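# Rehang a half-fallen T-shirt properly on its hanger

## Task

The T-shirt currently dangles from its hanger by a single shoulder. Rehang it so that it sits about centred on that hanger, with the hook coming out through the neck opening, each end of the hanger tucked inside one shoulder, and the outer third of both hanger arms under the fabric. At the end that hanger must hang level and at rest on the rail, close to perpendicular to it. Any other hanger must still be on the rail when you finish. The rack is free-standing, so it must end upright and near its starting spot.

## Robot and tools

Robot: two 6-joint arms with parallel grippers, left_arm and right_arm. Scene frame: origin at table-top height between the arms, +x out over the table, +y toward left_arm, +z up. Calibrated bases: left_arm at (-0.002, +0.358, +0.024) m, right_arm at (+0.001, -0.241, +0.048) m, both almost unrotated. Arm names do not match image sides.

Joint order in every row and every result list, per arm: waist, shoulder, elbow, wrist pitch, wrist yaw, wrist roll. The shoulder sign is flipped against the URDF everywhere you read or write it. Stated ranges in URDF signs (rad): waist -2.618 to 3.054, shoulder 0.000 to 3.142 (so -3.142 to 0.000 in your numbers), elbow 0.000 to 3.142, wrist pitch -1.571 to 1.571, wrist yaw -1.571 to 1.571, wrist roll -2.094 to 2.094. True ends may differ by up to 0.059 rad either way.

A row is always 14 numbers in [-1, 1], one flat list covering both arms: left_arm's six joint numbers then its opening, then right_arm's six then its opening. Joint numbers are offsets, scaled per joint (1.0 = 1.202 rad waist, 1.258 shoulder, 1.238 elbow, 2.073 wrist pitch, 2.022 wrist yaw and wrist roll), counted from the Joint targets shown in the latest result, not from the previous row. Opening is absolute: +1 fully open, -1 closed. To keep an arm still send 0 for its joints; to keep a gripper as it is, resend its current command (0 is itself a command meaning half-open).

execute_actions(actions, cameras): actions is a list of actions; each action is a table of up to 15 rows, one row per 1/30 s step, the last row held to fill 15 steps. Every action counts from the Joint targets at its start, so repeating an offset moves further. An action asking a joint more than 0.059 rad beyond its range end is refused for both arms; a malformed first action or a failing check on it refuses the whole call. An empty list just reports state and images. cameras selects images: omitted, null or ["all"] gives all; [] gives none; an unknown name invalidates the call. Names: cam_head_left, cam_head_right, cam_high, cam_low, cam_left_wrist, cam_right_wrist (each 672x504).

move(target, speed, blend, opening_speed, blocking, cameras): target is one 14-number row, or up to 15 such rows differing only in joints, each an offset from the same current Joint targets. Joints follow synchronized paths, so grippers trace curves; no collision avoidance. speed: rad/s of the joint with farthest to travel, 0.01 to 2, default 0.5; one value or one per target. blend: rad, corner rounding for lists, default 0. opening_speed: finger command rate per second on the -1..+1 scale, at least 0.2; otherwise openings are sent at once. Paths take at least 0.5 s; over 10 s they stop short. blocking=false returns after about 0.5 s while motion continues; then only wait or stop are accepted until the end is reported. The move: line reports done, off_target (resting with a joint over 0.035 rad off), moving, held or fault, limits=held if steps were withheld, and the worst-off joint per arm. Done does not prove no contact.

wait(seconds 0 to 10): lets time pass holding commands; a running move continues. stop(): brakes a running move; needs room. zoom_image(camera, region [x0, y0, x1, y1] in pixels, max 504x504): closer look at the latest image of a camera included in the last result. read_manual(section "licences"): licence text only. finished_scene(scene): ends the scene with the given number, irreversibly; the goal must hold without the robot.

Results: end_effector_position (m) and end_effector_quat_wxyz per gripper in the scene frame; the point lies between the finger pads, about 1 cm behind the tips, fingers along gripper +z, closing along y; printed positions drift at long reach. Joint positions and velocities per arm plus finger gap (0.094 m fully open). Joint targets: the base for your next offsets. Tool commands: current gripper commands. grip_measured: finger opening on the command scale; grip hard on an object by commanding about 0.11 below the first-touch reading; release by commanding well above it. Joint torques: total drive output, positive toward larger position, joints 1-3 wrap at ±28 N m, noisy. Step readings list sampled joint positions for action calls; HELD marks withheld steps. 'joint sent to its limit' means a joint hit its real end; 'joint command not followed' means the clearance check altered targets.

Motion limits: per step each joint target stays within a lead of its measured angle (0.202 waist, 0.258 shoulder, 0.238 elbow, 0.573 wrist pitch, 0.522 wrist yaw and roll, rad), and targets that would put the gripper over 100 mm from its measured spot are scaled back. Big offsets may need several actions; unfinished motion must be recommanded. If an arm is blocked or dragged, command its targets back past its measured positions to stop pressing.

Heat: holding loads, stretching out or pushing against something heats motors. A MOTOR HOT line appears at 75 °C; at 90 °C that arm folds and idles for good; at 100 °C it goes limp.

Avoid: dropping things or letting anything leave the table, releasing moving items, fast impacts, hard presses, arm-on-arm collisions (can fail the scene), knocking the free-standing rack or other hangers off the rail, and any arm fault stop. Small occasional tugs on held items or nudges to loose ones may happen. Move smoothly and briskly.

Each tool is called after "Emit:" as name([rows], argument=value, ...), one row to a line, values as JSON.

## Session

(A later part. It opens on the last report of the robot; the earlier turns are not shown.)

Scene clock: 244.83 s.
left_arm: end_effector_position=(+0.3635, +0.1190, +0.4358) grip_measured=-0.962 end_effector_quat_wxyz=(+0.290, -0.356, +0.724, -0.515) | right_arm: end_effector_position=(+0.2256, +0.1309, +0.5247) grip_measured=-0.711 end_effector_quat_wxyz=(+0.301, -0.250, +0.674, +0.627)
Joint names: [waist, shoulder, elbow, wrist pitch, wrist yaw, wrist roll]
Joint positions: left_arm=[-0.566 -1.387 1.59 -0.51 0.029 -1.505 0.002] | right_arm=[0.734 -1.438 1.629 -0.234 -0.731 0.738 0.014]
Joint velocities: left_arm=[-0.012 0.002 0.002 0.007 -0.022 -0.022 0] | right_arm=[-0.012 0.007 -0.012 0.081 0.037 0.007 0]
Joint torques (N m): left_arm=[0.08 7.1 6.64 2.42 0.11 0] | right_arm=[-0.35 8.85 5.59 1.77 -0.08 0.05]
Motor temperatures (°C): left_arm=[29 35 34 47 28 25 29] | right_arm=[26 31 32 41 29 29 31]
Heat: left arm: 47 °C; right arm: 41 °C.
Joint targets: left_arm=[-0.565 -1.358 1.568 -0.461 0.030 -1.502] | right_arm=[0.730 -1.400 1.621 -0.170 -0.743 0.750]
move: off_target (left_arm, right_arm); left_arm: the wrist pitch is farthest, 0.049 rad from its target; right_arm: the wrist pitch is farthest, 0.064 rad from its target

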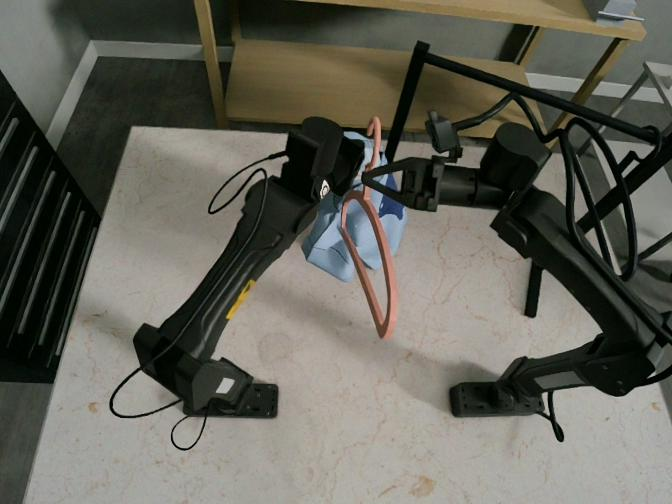

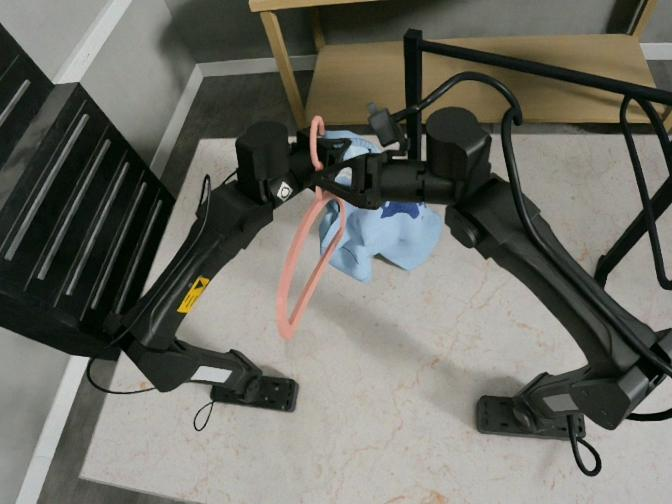

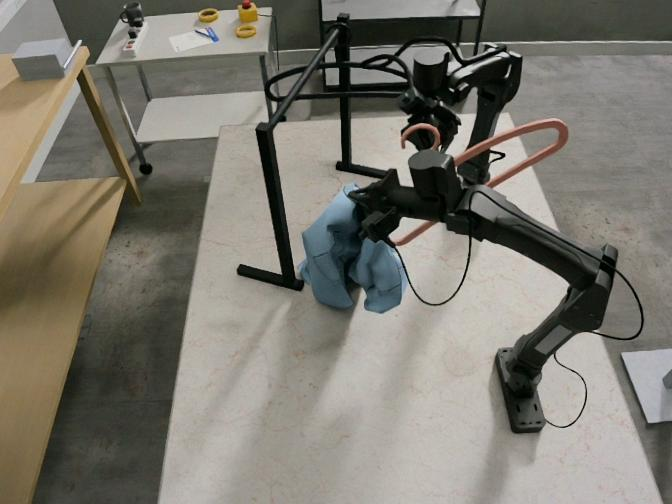

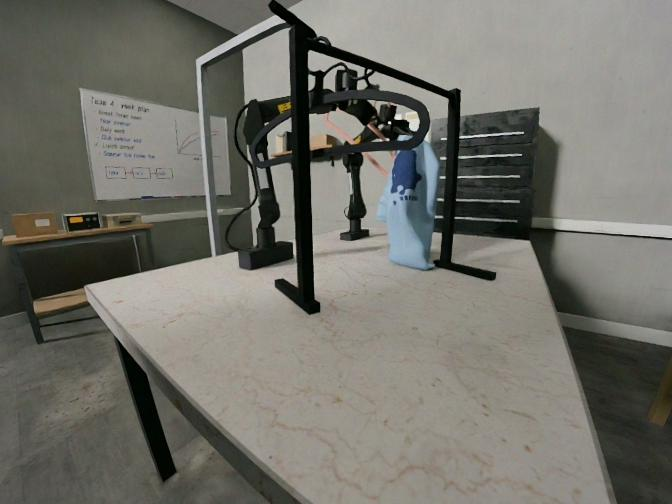

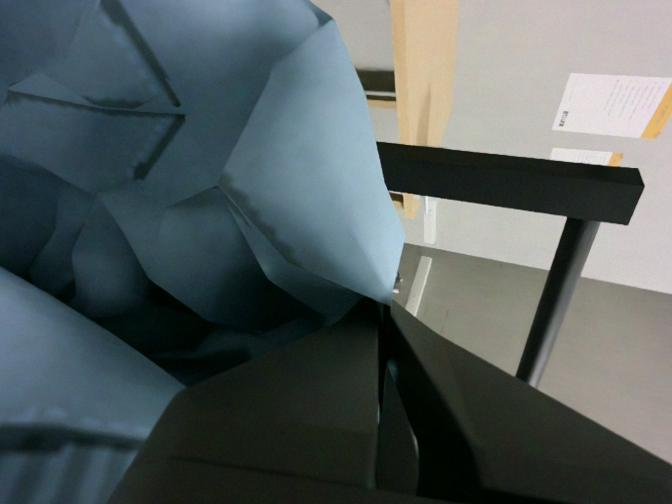

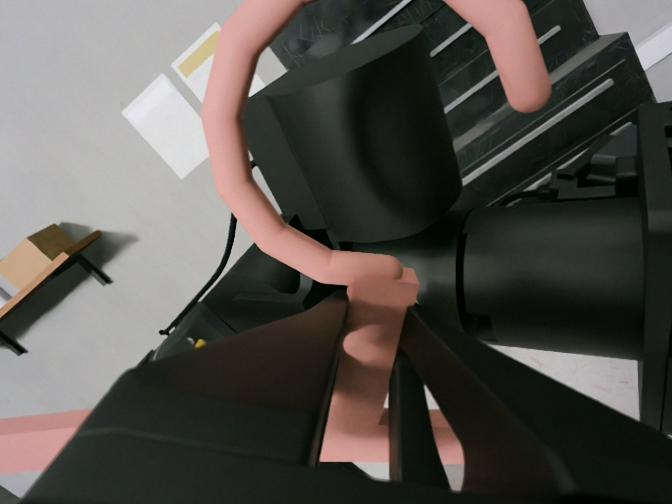

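Emit:
move([
  [0,0,0,0,0,0,-0.97,0.1136,-0.077,0.419,-0.188,0.068,0,-1],
  [0,0,0,0,0,0,-0.97,-0.029,-0.098,0.2496,-0.0796,-0.0168,0,-1],
], speed=0.3)

Emit:
zoom_image(camera="cam_head_right", region=[280, 110, 400, 230])

Emit:
zoom_image(camera="cam_high", region=[290, 160, 430, 300])

Emit:
zoom_image(camera="cam_head_left", region=[310, 110, 410, 240])

Emit:
zoom_image(camera="cam_low", region=[360, 100, 440, 190])

Scene clock: 249.70 s.
left_arm: end_effector_position=(+0.3648, +0.1203, +0.4369) grip_measured=-0.962 end_effector_quat_wxyz=(+0.295, -0.358, +0.722, -0.514) | right_arm: end_effector_position=(+0.2292, +0.1189, +0.5834) grip_measured=-0.711 end_effector_quat_wxyz=(+0.313, -0.249, +0.662, +0.634)
Joint names: [waist, shoulder, elbow, wrist pitch, wrist yaw, wrist roll]
Joint positions: left_arm=[-0.566 -1.387 1.59 -0.506 0.02 -1.505 0.002] | right_arm=[0.696 -1.524 1.935 -0.41 -0.763 0.753 0.014]
Joint velocities: left_arm=[-0.007 0.012 0.007 0.095 0.022 -0.037 0.001] | right_arm=[0.002 -0.017 -0.007 0.051 -0.007 -0.051 0]
Joint torques (N m): left_arm=[0.08 7.17 6.68 2.35 0.1 0] | right_arm=[-0.13 5.48 5.12 1.82 -0.09 -0.04]
Motor temperatures (°C): left_arm=[28 35 34 47 28 25 29] | right_arm=[26 31 32 42 29 29 31]
Heat: left arm: 47 °C; right arm: 42 °C.
Joint targets: left_arm=[-0.565 -1.358 1.568 -0.461 0.030 -1.502] | right_arm=[0.695 -1.523 1.929 -0.335 -0.777 0.750]
move: off_target (left_arm, right_arm); left_arm: the wrist pitch is farthest, 0.045 rad from its target; right_arm: the wrist pitch is farthest, 0.075 rad from its target

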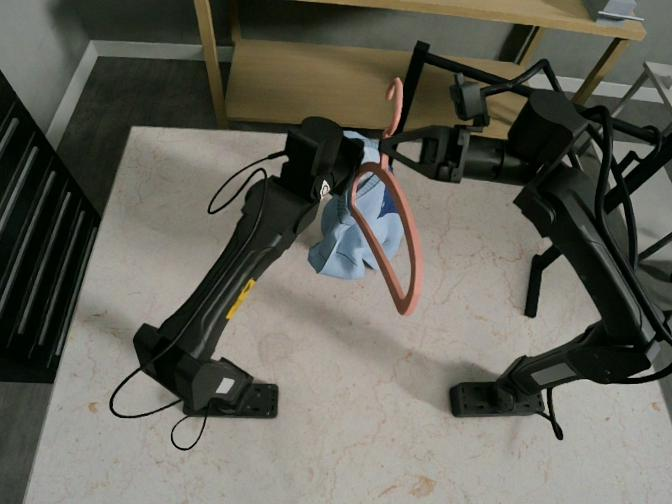

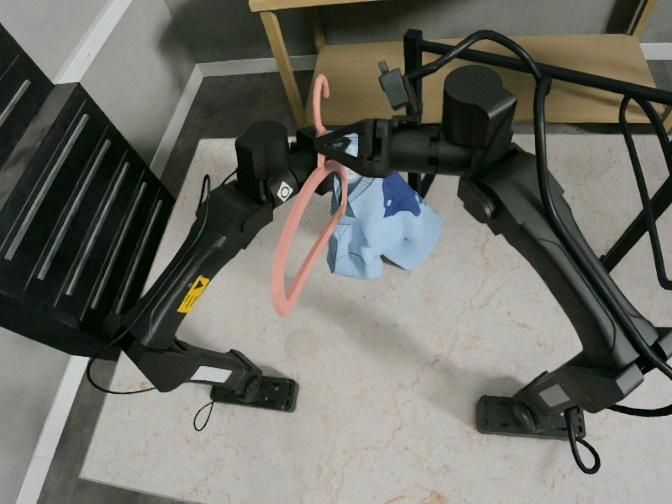

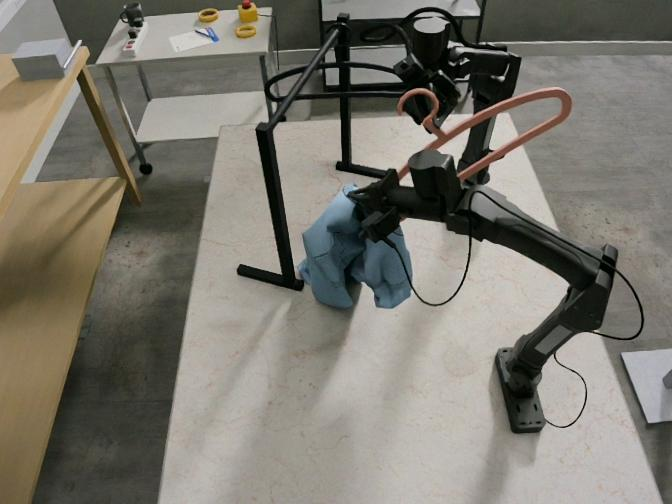

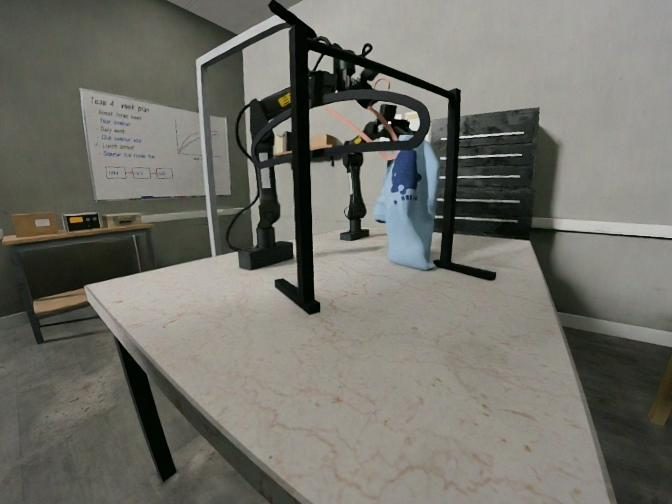

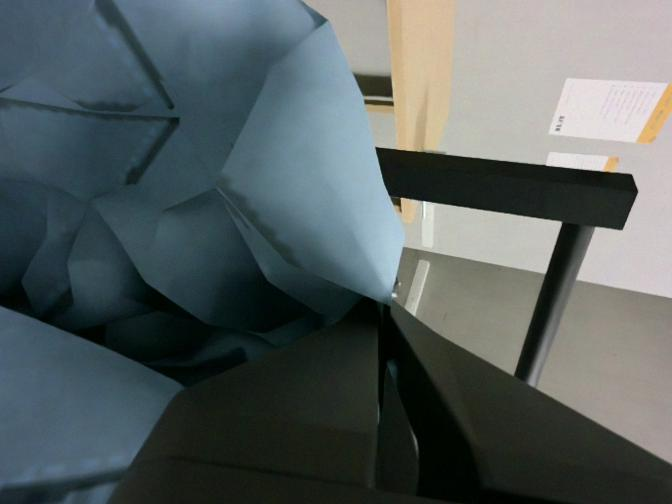

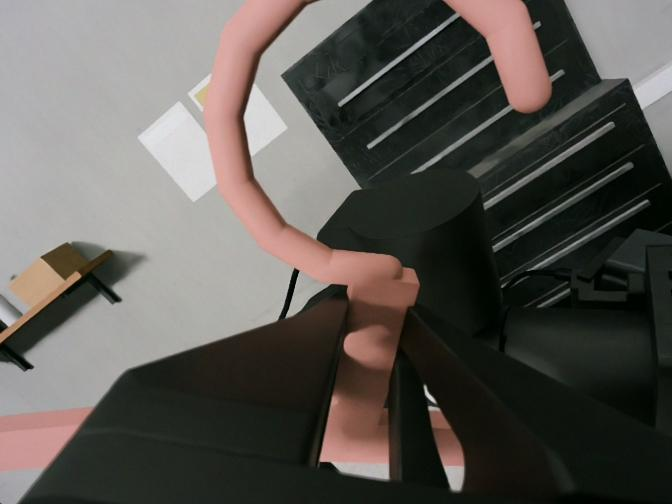

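Scaled by 4.200 from the camera's 672x504 image, which has a finer 960x720 frame.

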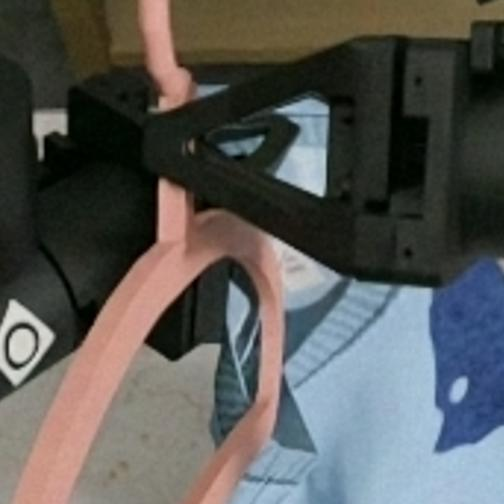

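Scaled by 3.600 from the camera's 672x504 image, which has a finer 960x720 frame.

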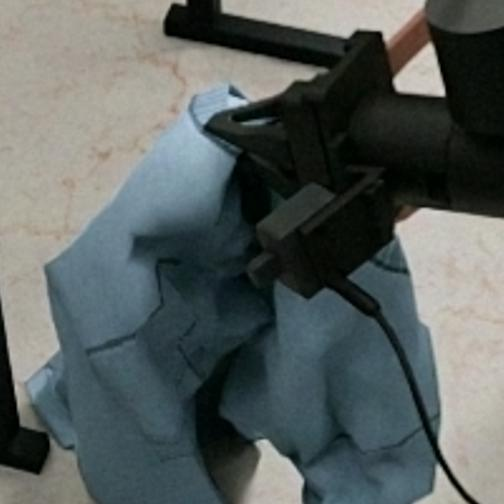

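Scaled by 3.877 from the camera's 672x504 image, which has a finer 960x720 frame.

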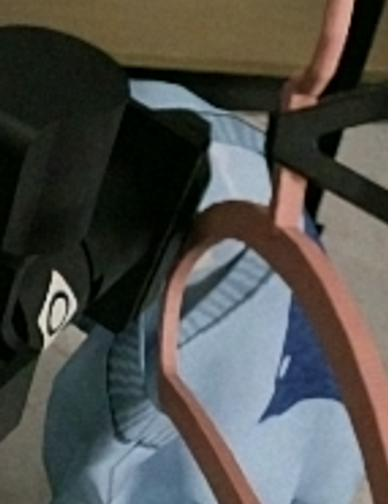

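Scaled by 5.600 from the camera's 672x504 image, which has a finer 960x720 frame.

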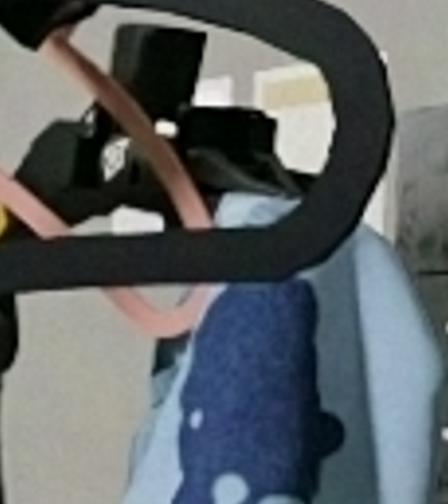

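Emit:
move([
  [0,0,0,0,0,0,-0.97,-0.04,-0.155,0.324,-0.094,-0.155,0,-1],
  [0,0,0,0,0,0,-0.97,-0.1057,-0.182,0.227,-0.0217,-0.1944,0,-1],
], speed=0.3)

Emit:
zoom_image(camera="cam_head_right", region=[280, 110, 400, 230])

Emit:
zoom_image(camera="cam_high", region=[290, 160, 430, 300])

Emit:
zoom_image(camera="cam_head_left", region=[310, 110, 410, 240])

Emit:
zoom_image(camera="cam_low", region=[360, 100, 440, 190])

Scene clock: 253.30 s.
left_arm: end_effector_position=(+0.3643, +0.1247, +0.4430) grip_measured=-0.962 end_effector_quat_wxyz=(+0.302, -0.359, +0.715, -0.518) | right_arm: end_effector_position=(+0.2450, +0.1160, +0.5897) grip_measured=-0.712 end_effector_quat_wxyz=(+0.220, -0.333, +0.625, +0.671)
Joint names: [waist, shoulder, elbow, wrist pitch, wrist yaw, wrist roll]
Joint positions: left_arm=[-0.56 -1.376 1.59 -0.5 0.014 -1.505 0.002] | right_arm=[0.567 -1.749 2.215 -0.47 -1.164 0.761 0.014]
Joint velocities: left_arm=[-0.007 0.012 -0.002 0.022 0.007 0.022 0] | right_arm=[0.007 0.017 0.002 0.095 0.037 -0.007 0.001]
Joint torques (N m): left_arm=[-0.5 6.15 6.38 2.32 0.19 0] | right_arm=[0.02 6.9 4.81 1.81 -0.06 -0.11]
Motor temperatures (°C): left_arm=[28 35 34 47 28 25 29] | right_arm=[26 31 32 42 29 29 31]
Heat: left arm: 47 °C; right arm: 42 °C.
Joint targets: left_arm=[-0.565 -1.358 1.568 -0.461 0.030 -1.502] | right_arm=[0.568 -1.752 2.211 -0.380 -1.170 0.750]
move: off_target (left_arm, right_arm); left_arm: the wrist pitch is farthest, 0.039 rad from its target; right_arm: the wrist pitch is farthest, 0.090 rad from its target

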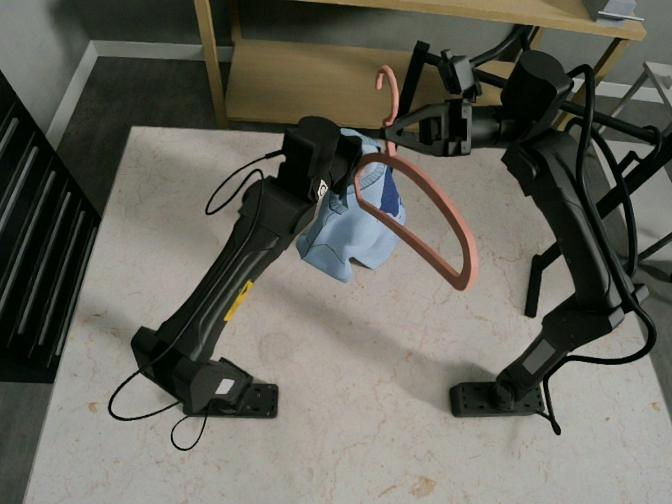

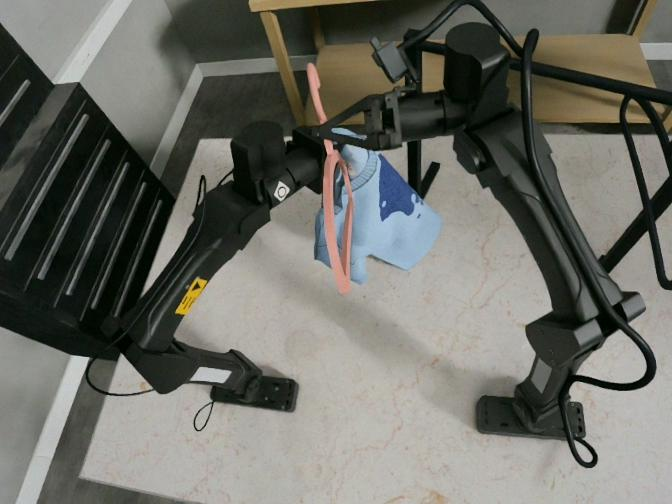

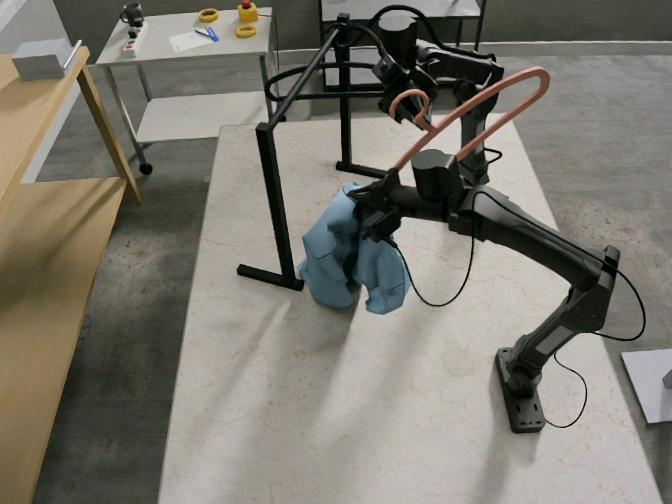

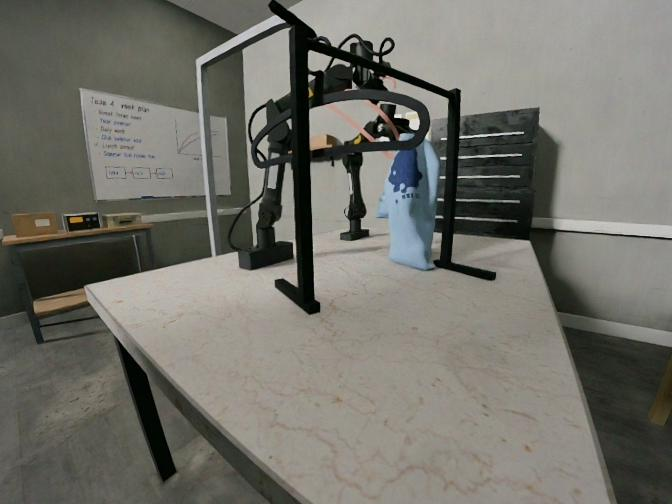

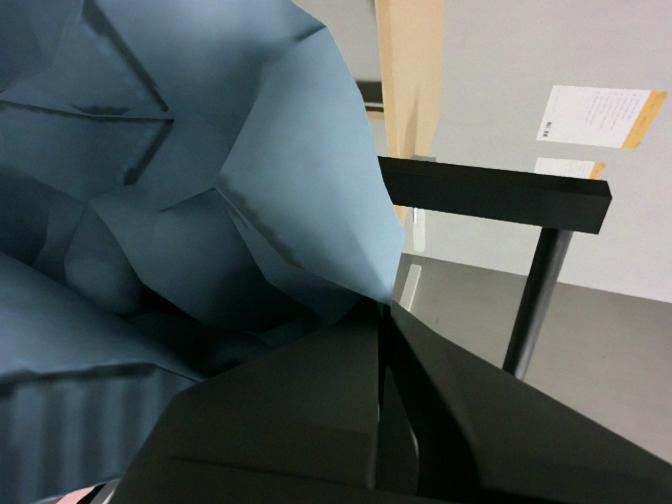

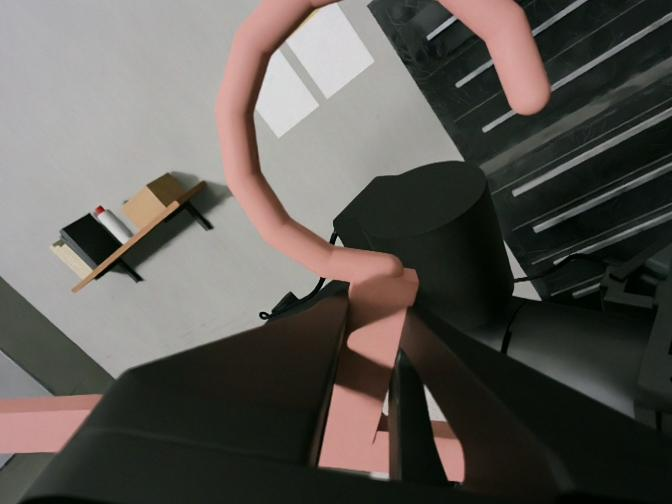

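Scaled by 4.200 from the camera's 672x504 image, which has a finer 960x720 frame.

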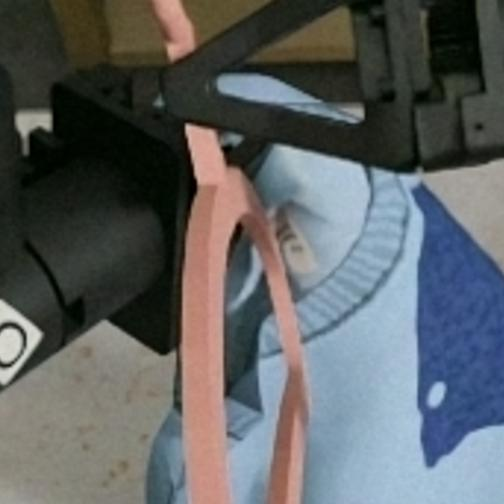

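Scaled by 3.600 from the camera's 672x504 image, which has a finer 960x720 frame.

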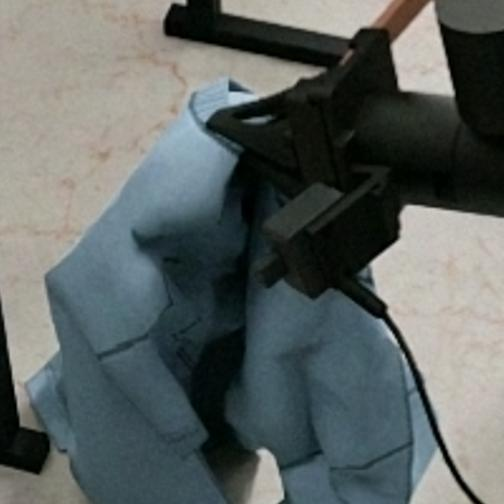

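Scaled by 3.877 from the camera's 672x504 image, which has a finer 960x720 frame.

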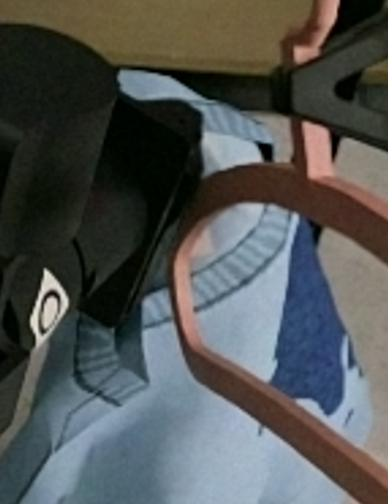

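Scaled by 5.600 from the camera's 672x504 image, which has a finer 960x720 frame.

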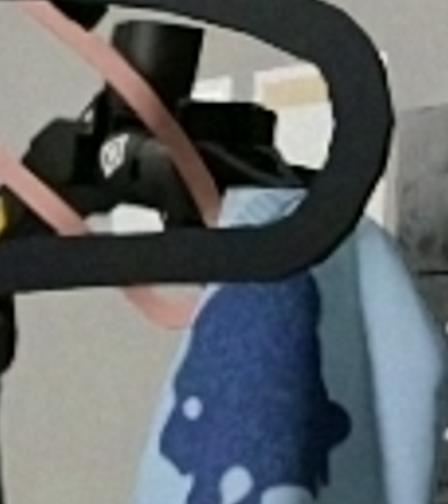

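Emit:
move(target=[0,0,0,0,0,0,-0.97,-0.021,0.02,-0.037,0.022,0.077,0,-1], speed=0.25)

Emit:
zoom_image(camera="cam_head_right", region=[280, 110, 400, 230])

Emit:
zoom_image(camera="cam_head_left", region=[310, 110, 410, 240])

Emit:
zoom_image(camera="cam_low", region=[360, 100, 440, 190])

Scene clock: 254.83 s.
left_arm: end_effector_position=(+0.3655, +0.1267, +0.4430) grip_measured=-0.962 end_effector_quat_wxyz=(+0.305, -0.362, +0.714, -0.516) | right_arm: end_effector_position=(+0.2750, +0.1169, +0.5813) grip_measured=-0.711 end_effector_quat_wxyz=(+0.255, -0.291, +0.646, +0.658)
Joint names: [waist, shoulder, elbow, wrist pitch, wrist yaw, wrist roll]
Joint positions: left_arm=[-0.559 -1.376 1.59 -0.5 0.004 -1.505 0.002] | right_arm=[0.548 -1.749 2.174 -0.43 -1.062 0.773 0.014]
Joint velocities: left_arm=[-0.012 0.017 -0.007 0.007 0.022 0.007 -0.001] | right_arm=[-0.022 0.007 -0.002 -0.081 -0.022 -0.037 -0.001]
Joint torques (N m): left_arm=[-0.51 6.05 6.48 2.27 0.21 0.01] | right_arm=[-0.47 9.39 4.71 1.92 0.45 -0.26]
Motor temperatures (°C): left_arm=[28 35 34 48 28 25 29] | right_arm=[26 31 32 42 29 29 31]
Heat: left arm: 48 °C; right arm: 42 °C.
Joint targets: left_arm=[-0.565 -1.358 1.568 -0.461 0.030 -1.502] | right_arm=[0.543 -1.727 2.165 -0.334 -1.014 0.750]
move: off_target (left_arm, right_arm); left_arm: the wrist pitch is farthest, 0.039 rad from its target; right_arm: the wrist pitch is farthest, 0.096 rad from its target

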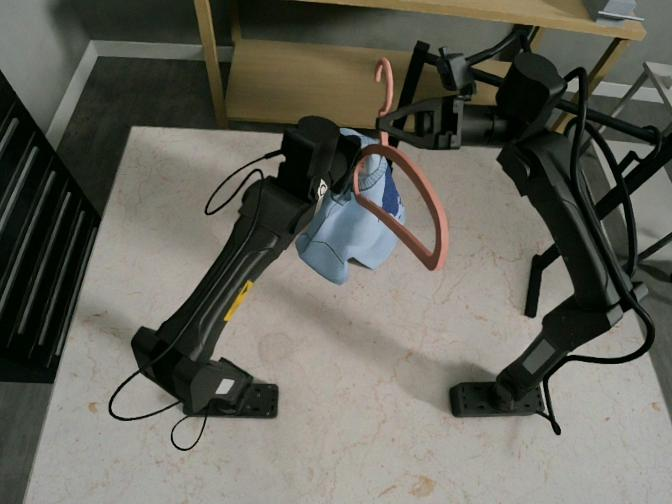

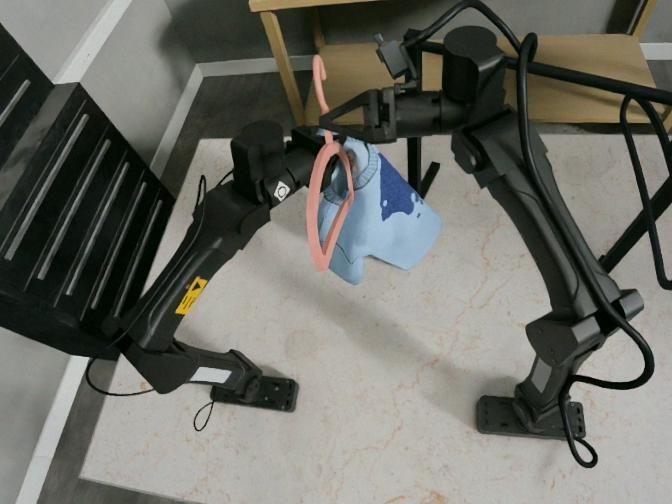

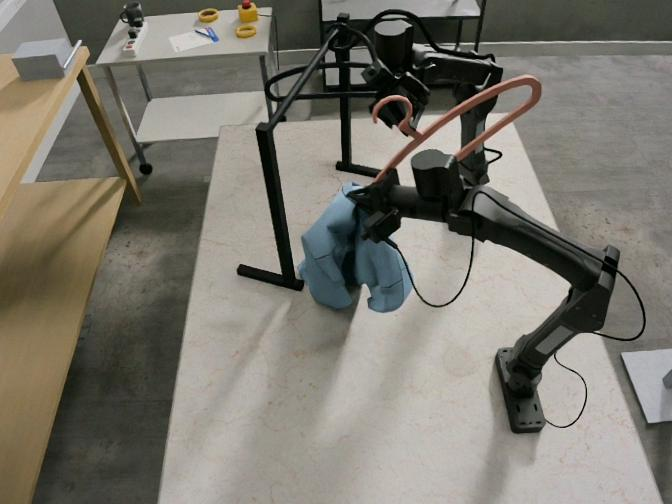

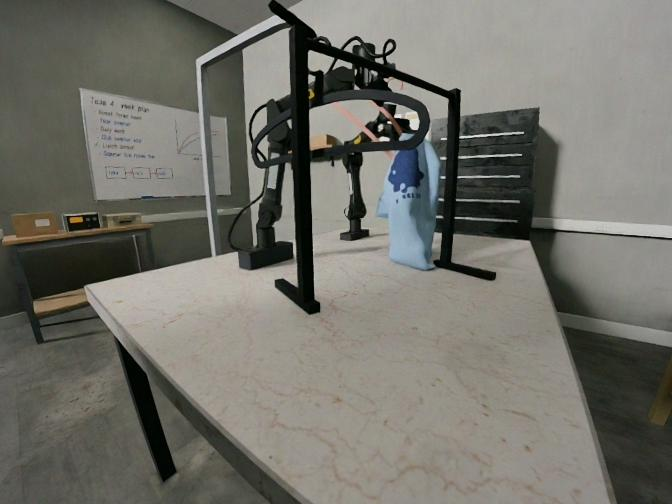

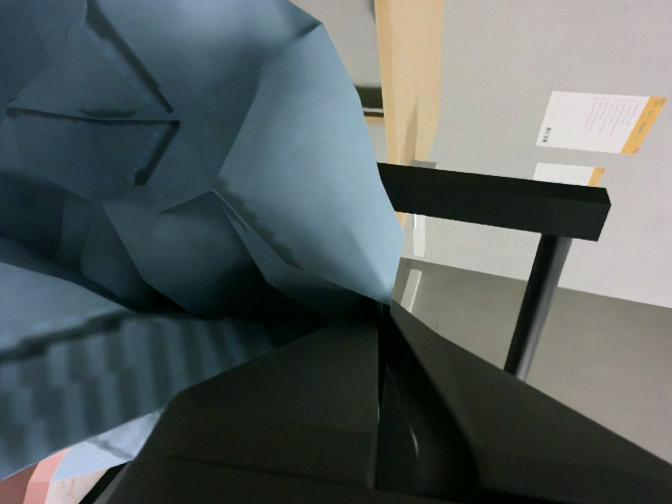

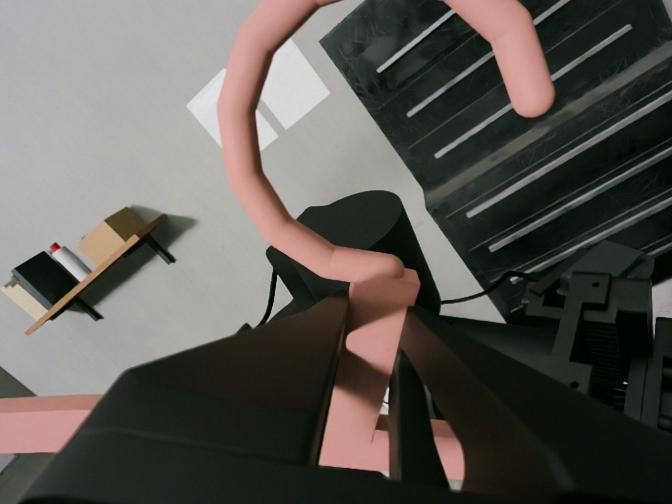

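Scaled by 4.200 from the camera's 672x504 image, which has a finer 960x720 frame.

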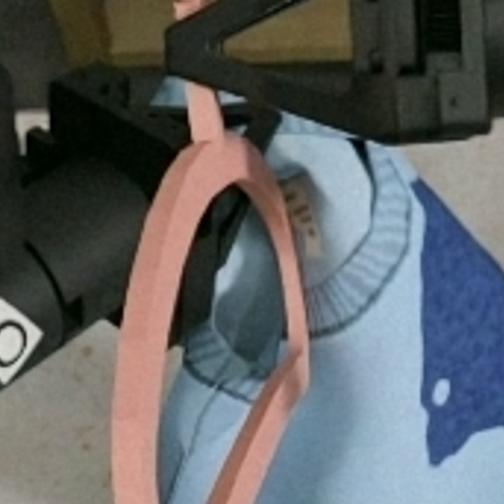

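Scaled by 3.877 from the camera's 672x504 image, which has a finer 960x720 frame.

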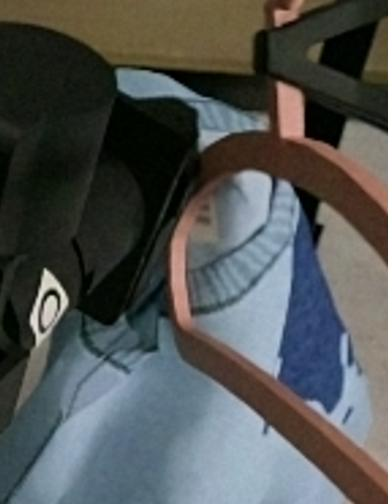

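Scaled by 5.600 from the camera's 672x504 image, which has a finer 960x720 frame.

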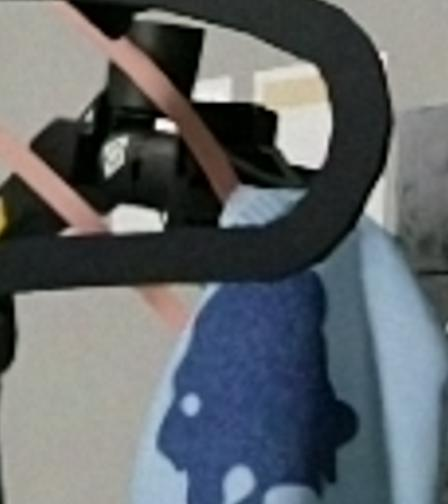

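Emit:
move([
  [0,0,0,0,0,0,-0.97,0.0865,0.007,0.133,-0.0945,-0.038,0,-1],
  [0,0,0,0,0,0,-0.97,0.648,0.4547,-0.6018,0.0695,0.370,-0.2225,-1],
], speed=0.5, cameras=["cam_head_left"])

Emit:
move(target=[-0.011,-0.3196,0.6317,-0.3854,-0.006,0,-0.97,0,0,0,0,0,0,-1], speed=0.4)

Emit:
zoom_image(camera="cam_head_right", region=[280, 100, 420, 240])

Emit:
zoom_image(camera="cam_head_left", region=[290, 100, 430, 240])

Emit:
zoom_image(camera="cam_high", region=[290, 140, 450, 300])

Emit:
zoom_image(camera="cam_low", region=[340, 80, 460, 200])

Scene clock: 259.20 s.
left_arm: end_effector_position=(+0.3634, +0.1231, +0.4437) grip_measured=-0.962 end_effector_quat_wxyz=(+0.298, -0.356, +0.716, -0.522) | right_arm: end_effector_position=(+0.0452, +0.1451, +0.5252) grip_measured=-0.711 end_effector_quat_wxyz=(+0.406, -0.429, +0.569, +0.572)
Joint names: [waist, shoulder, elbow, wrist pitch, wrist yaw, wrist roll]
Joint positions: left_arm=[-0.559 -1.376 1.59 -0.497 0.027 -1.506 0.002] | right_arm=[1.319 -1.182 1.429 -0.262 -0.268 0.304 0.014]
Joint velocities: left_arm=[0.002 0.002 -0.012 -0.037 0.066 -0.022 0] | right_arm=[-0.012 0.012 -0.002 0.022 -0.007 0.022 -0.001]
Joint torques (N m): left_arm=[-0.7 6.11 6.63 2.25 0.1 0] | right_arm=[0.14 5.35 5.53 1.92 0.08 -0.1]
Motor temperatures (°C): left_arm=[28 35 34 49 28 25 29] | right_arm=[26 32 32 43 29 29 31]
Heat: left arm: 49 °C; right arm: 43 °C.
Joint targets: left_arm=[-0.565 -1.358 1.568 -0.461 0.030 -1.502] | right_arm=[1.321 -1.155 1.420 -0.190 -0.266 0.300]
move: off_target (left_arm, right_arm); left_arm: the wrist pitch is farthest, 0.036 rad from its target; right_arm: the wrist pitch is farthest, 0.072 rad from its target
Images, in order (width x height): cam_head_left 672x504.

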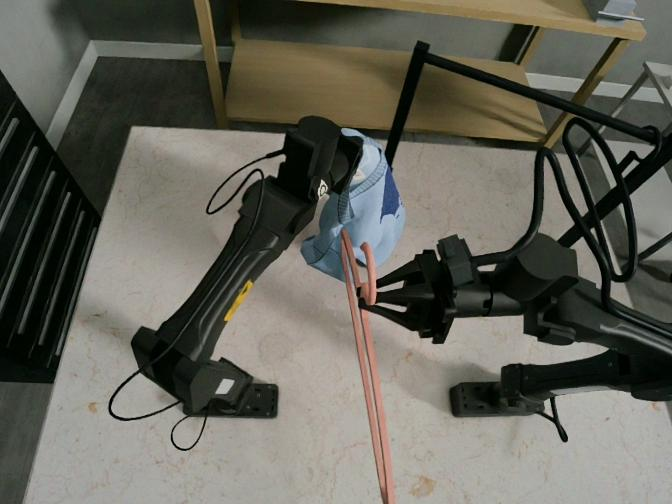

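Scene clock: 261.93 s.
left_arm: end_effector_position=(+0.3609, +0.1177, +0.4394) grip_measured=-0.962 end_effector_quat_wxyz=(+0.216, -0.395, +0.802, -0.393) | right_arm: end_effector_position=(+0.0452, +0.1451, +0.5252) grip_measured=-0.711 end_effector_quat_wxyz=(+0.407, -0.429, +0.568, +0.572)
Joint names: [waist, shoulder, elbow, wrist pitch, wrist yaw, wrist roll]
Joint positions: left_arm=[-0.572 -1.739 2.321 -1.224 0.027 -1.506 0.002] | right_arm=[1.319 -1.182 1.429 -0.262 -0.268 0.302 0.014]
Joint velocities: left_arm=[-0.007 0.012 0.017 0.051 -0.066 0.066 0] | right_arm=[-0.002 -0.002 0.007 -0.066 -0.037 -0.022 0]
Joint torques (N m): left_arm=[-0.62 5.16 9.74 1.42 -0.05 0.02] | right_arm=[0.14 5.38 5.49 1.93 0.08 -0.1]
Motor temperatures (°C): left_arm=[28 35 34 48 28 25 29] | right_arm=[26 32 32 43 29 29 31]
Heat: left arm: 48 °C; right arm: 43 °C.
Joint targets: left_arm=[-0.578 -1.760 2.350 -1.260 0.018 -1.502] | right_arm=[1.321 -1.155 1.420 -0.190 -0.266 0.300]
move: off_target (left_arm, right_arm); left_arm: the wrist pitch is farthest, 0.036 rad from its target; right_arm: the wrist pitch is farthest, 0.072 rad from its target

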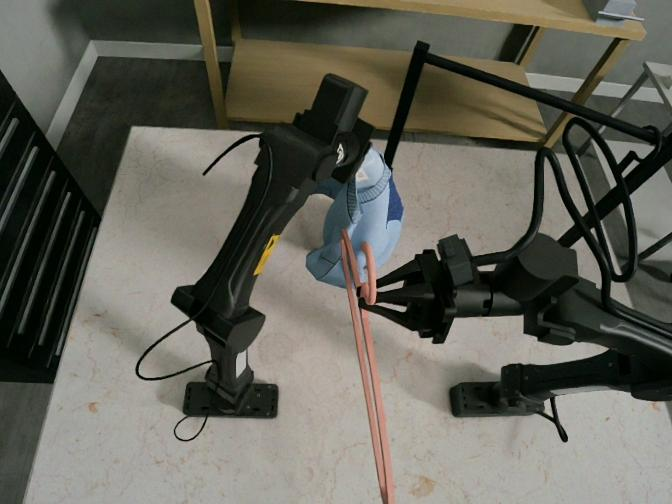

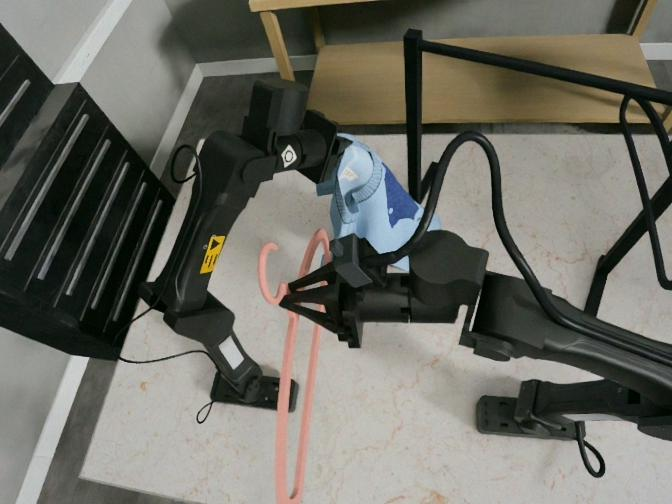

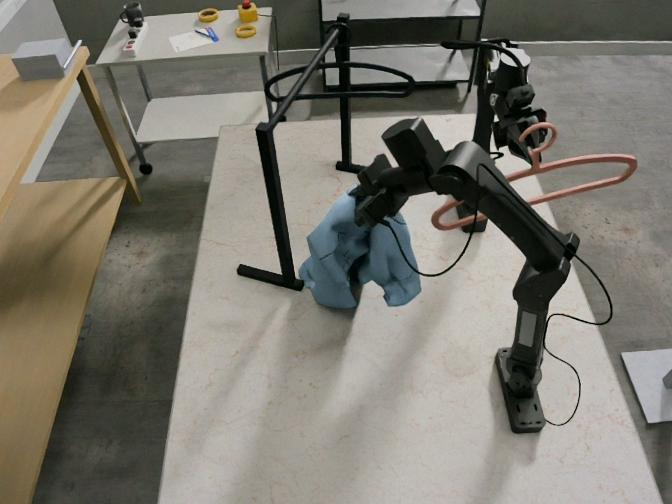

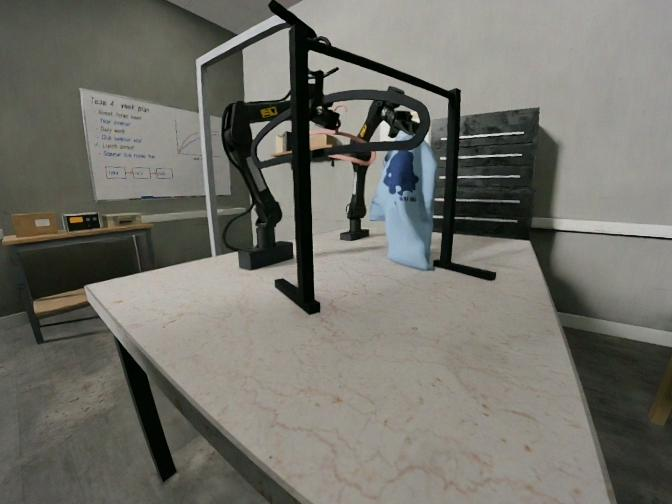

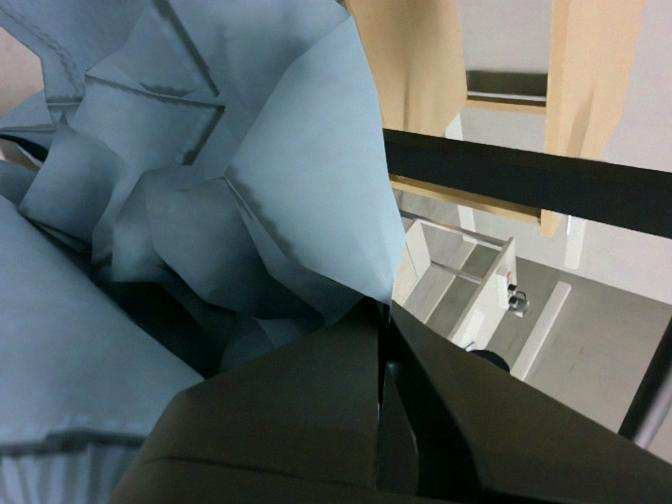

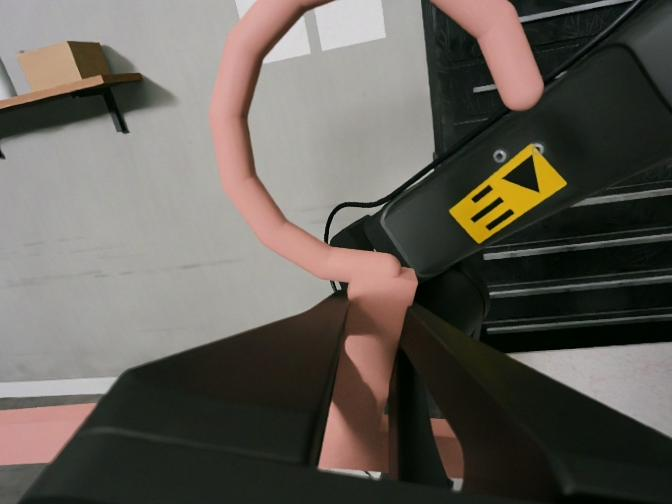

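Scaled by 3.600 from the camera's 672x504 image, which has a finer 960x720 frame.

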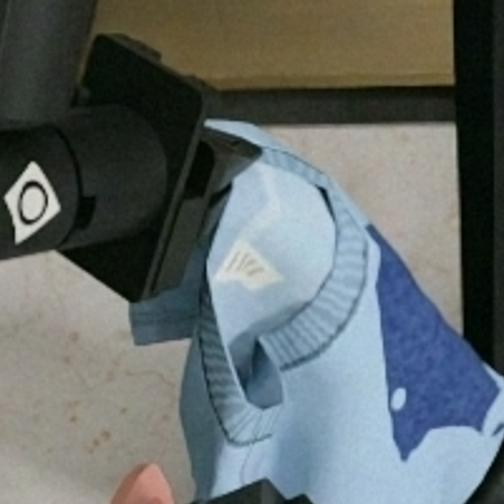

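Scaled by 3.600 from the camera's 672x504 image, which has a finer 960x720 frame.

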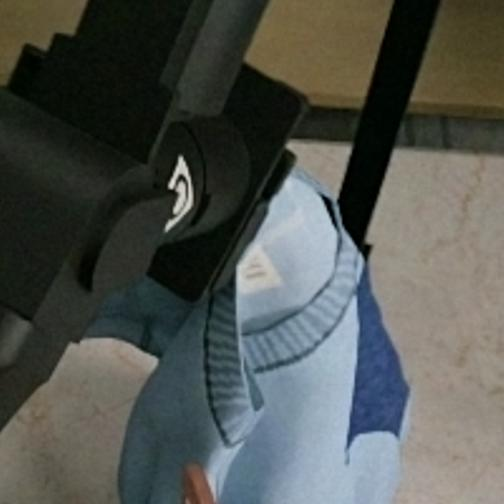

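Scaled by 3.150 from the camera's 672x504 image, which has a finer 960x720 frame.

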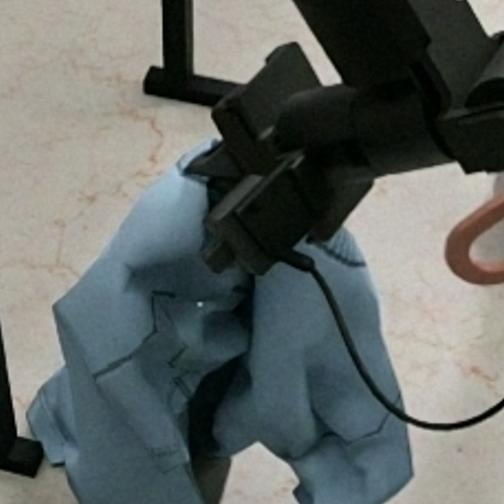

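Scaled by 4.200 from the camera's 672x504 image, which has a finer 960x720 frame.

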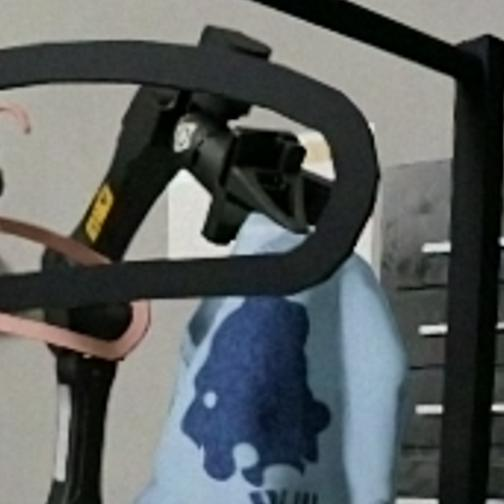

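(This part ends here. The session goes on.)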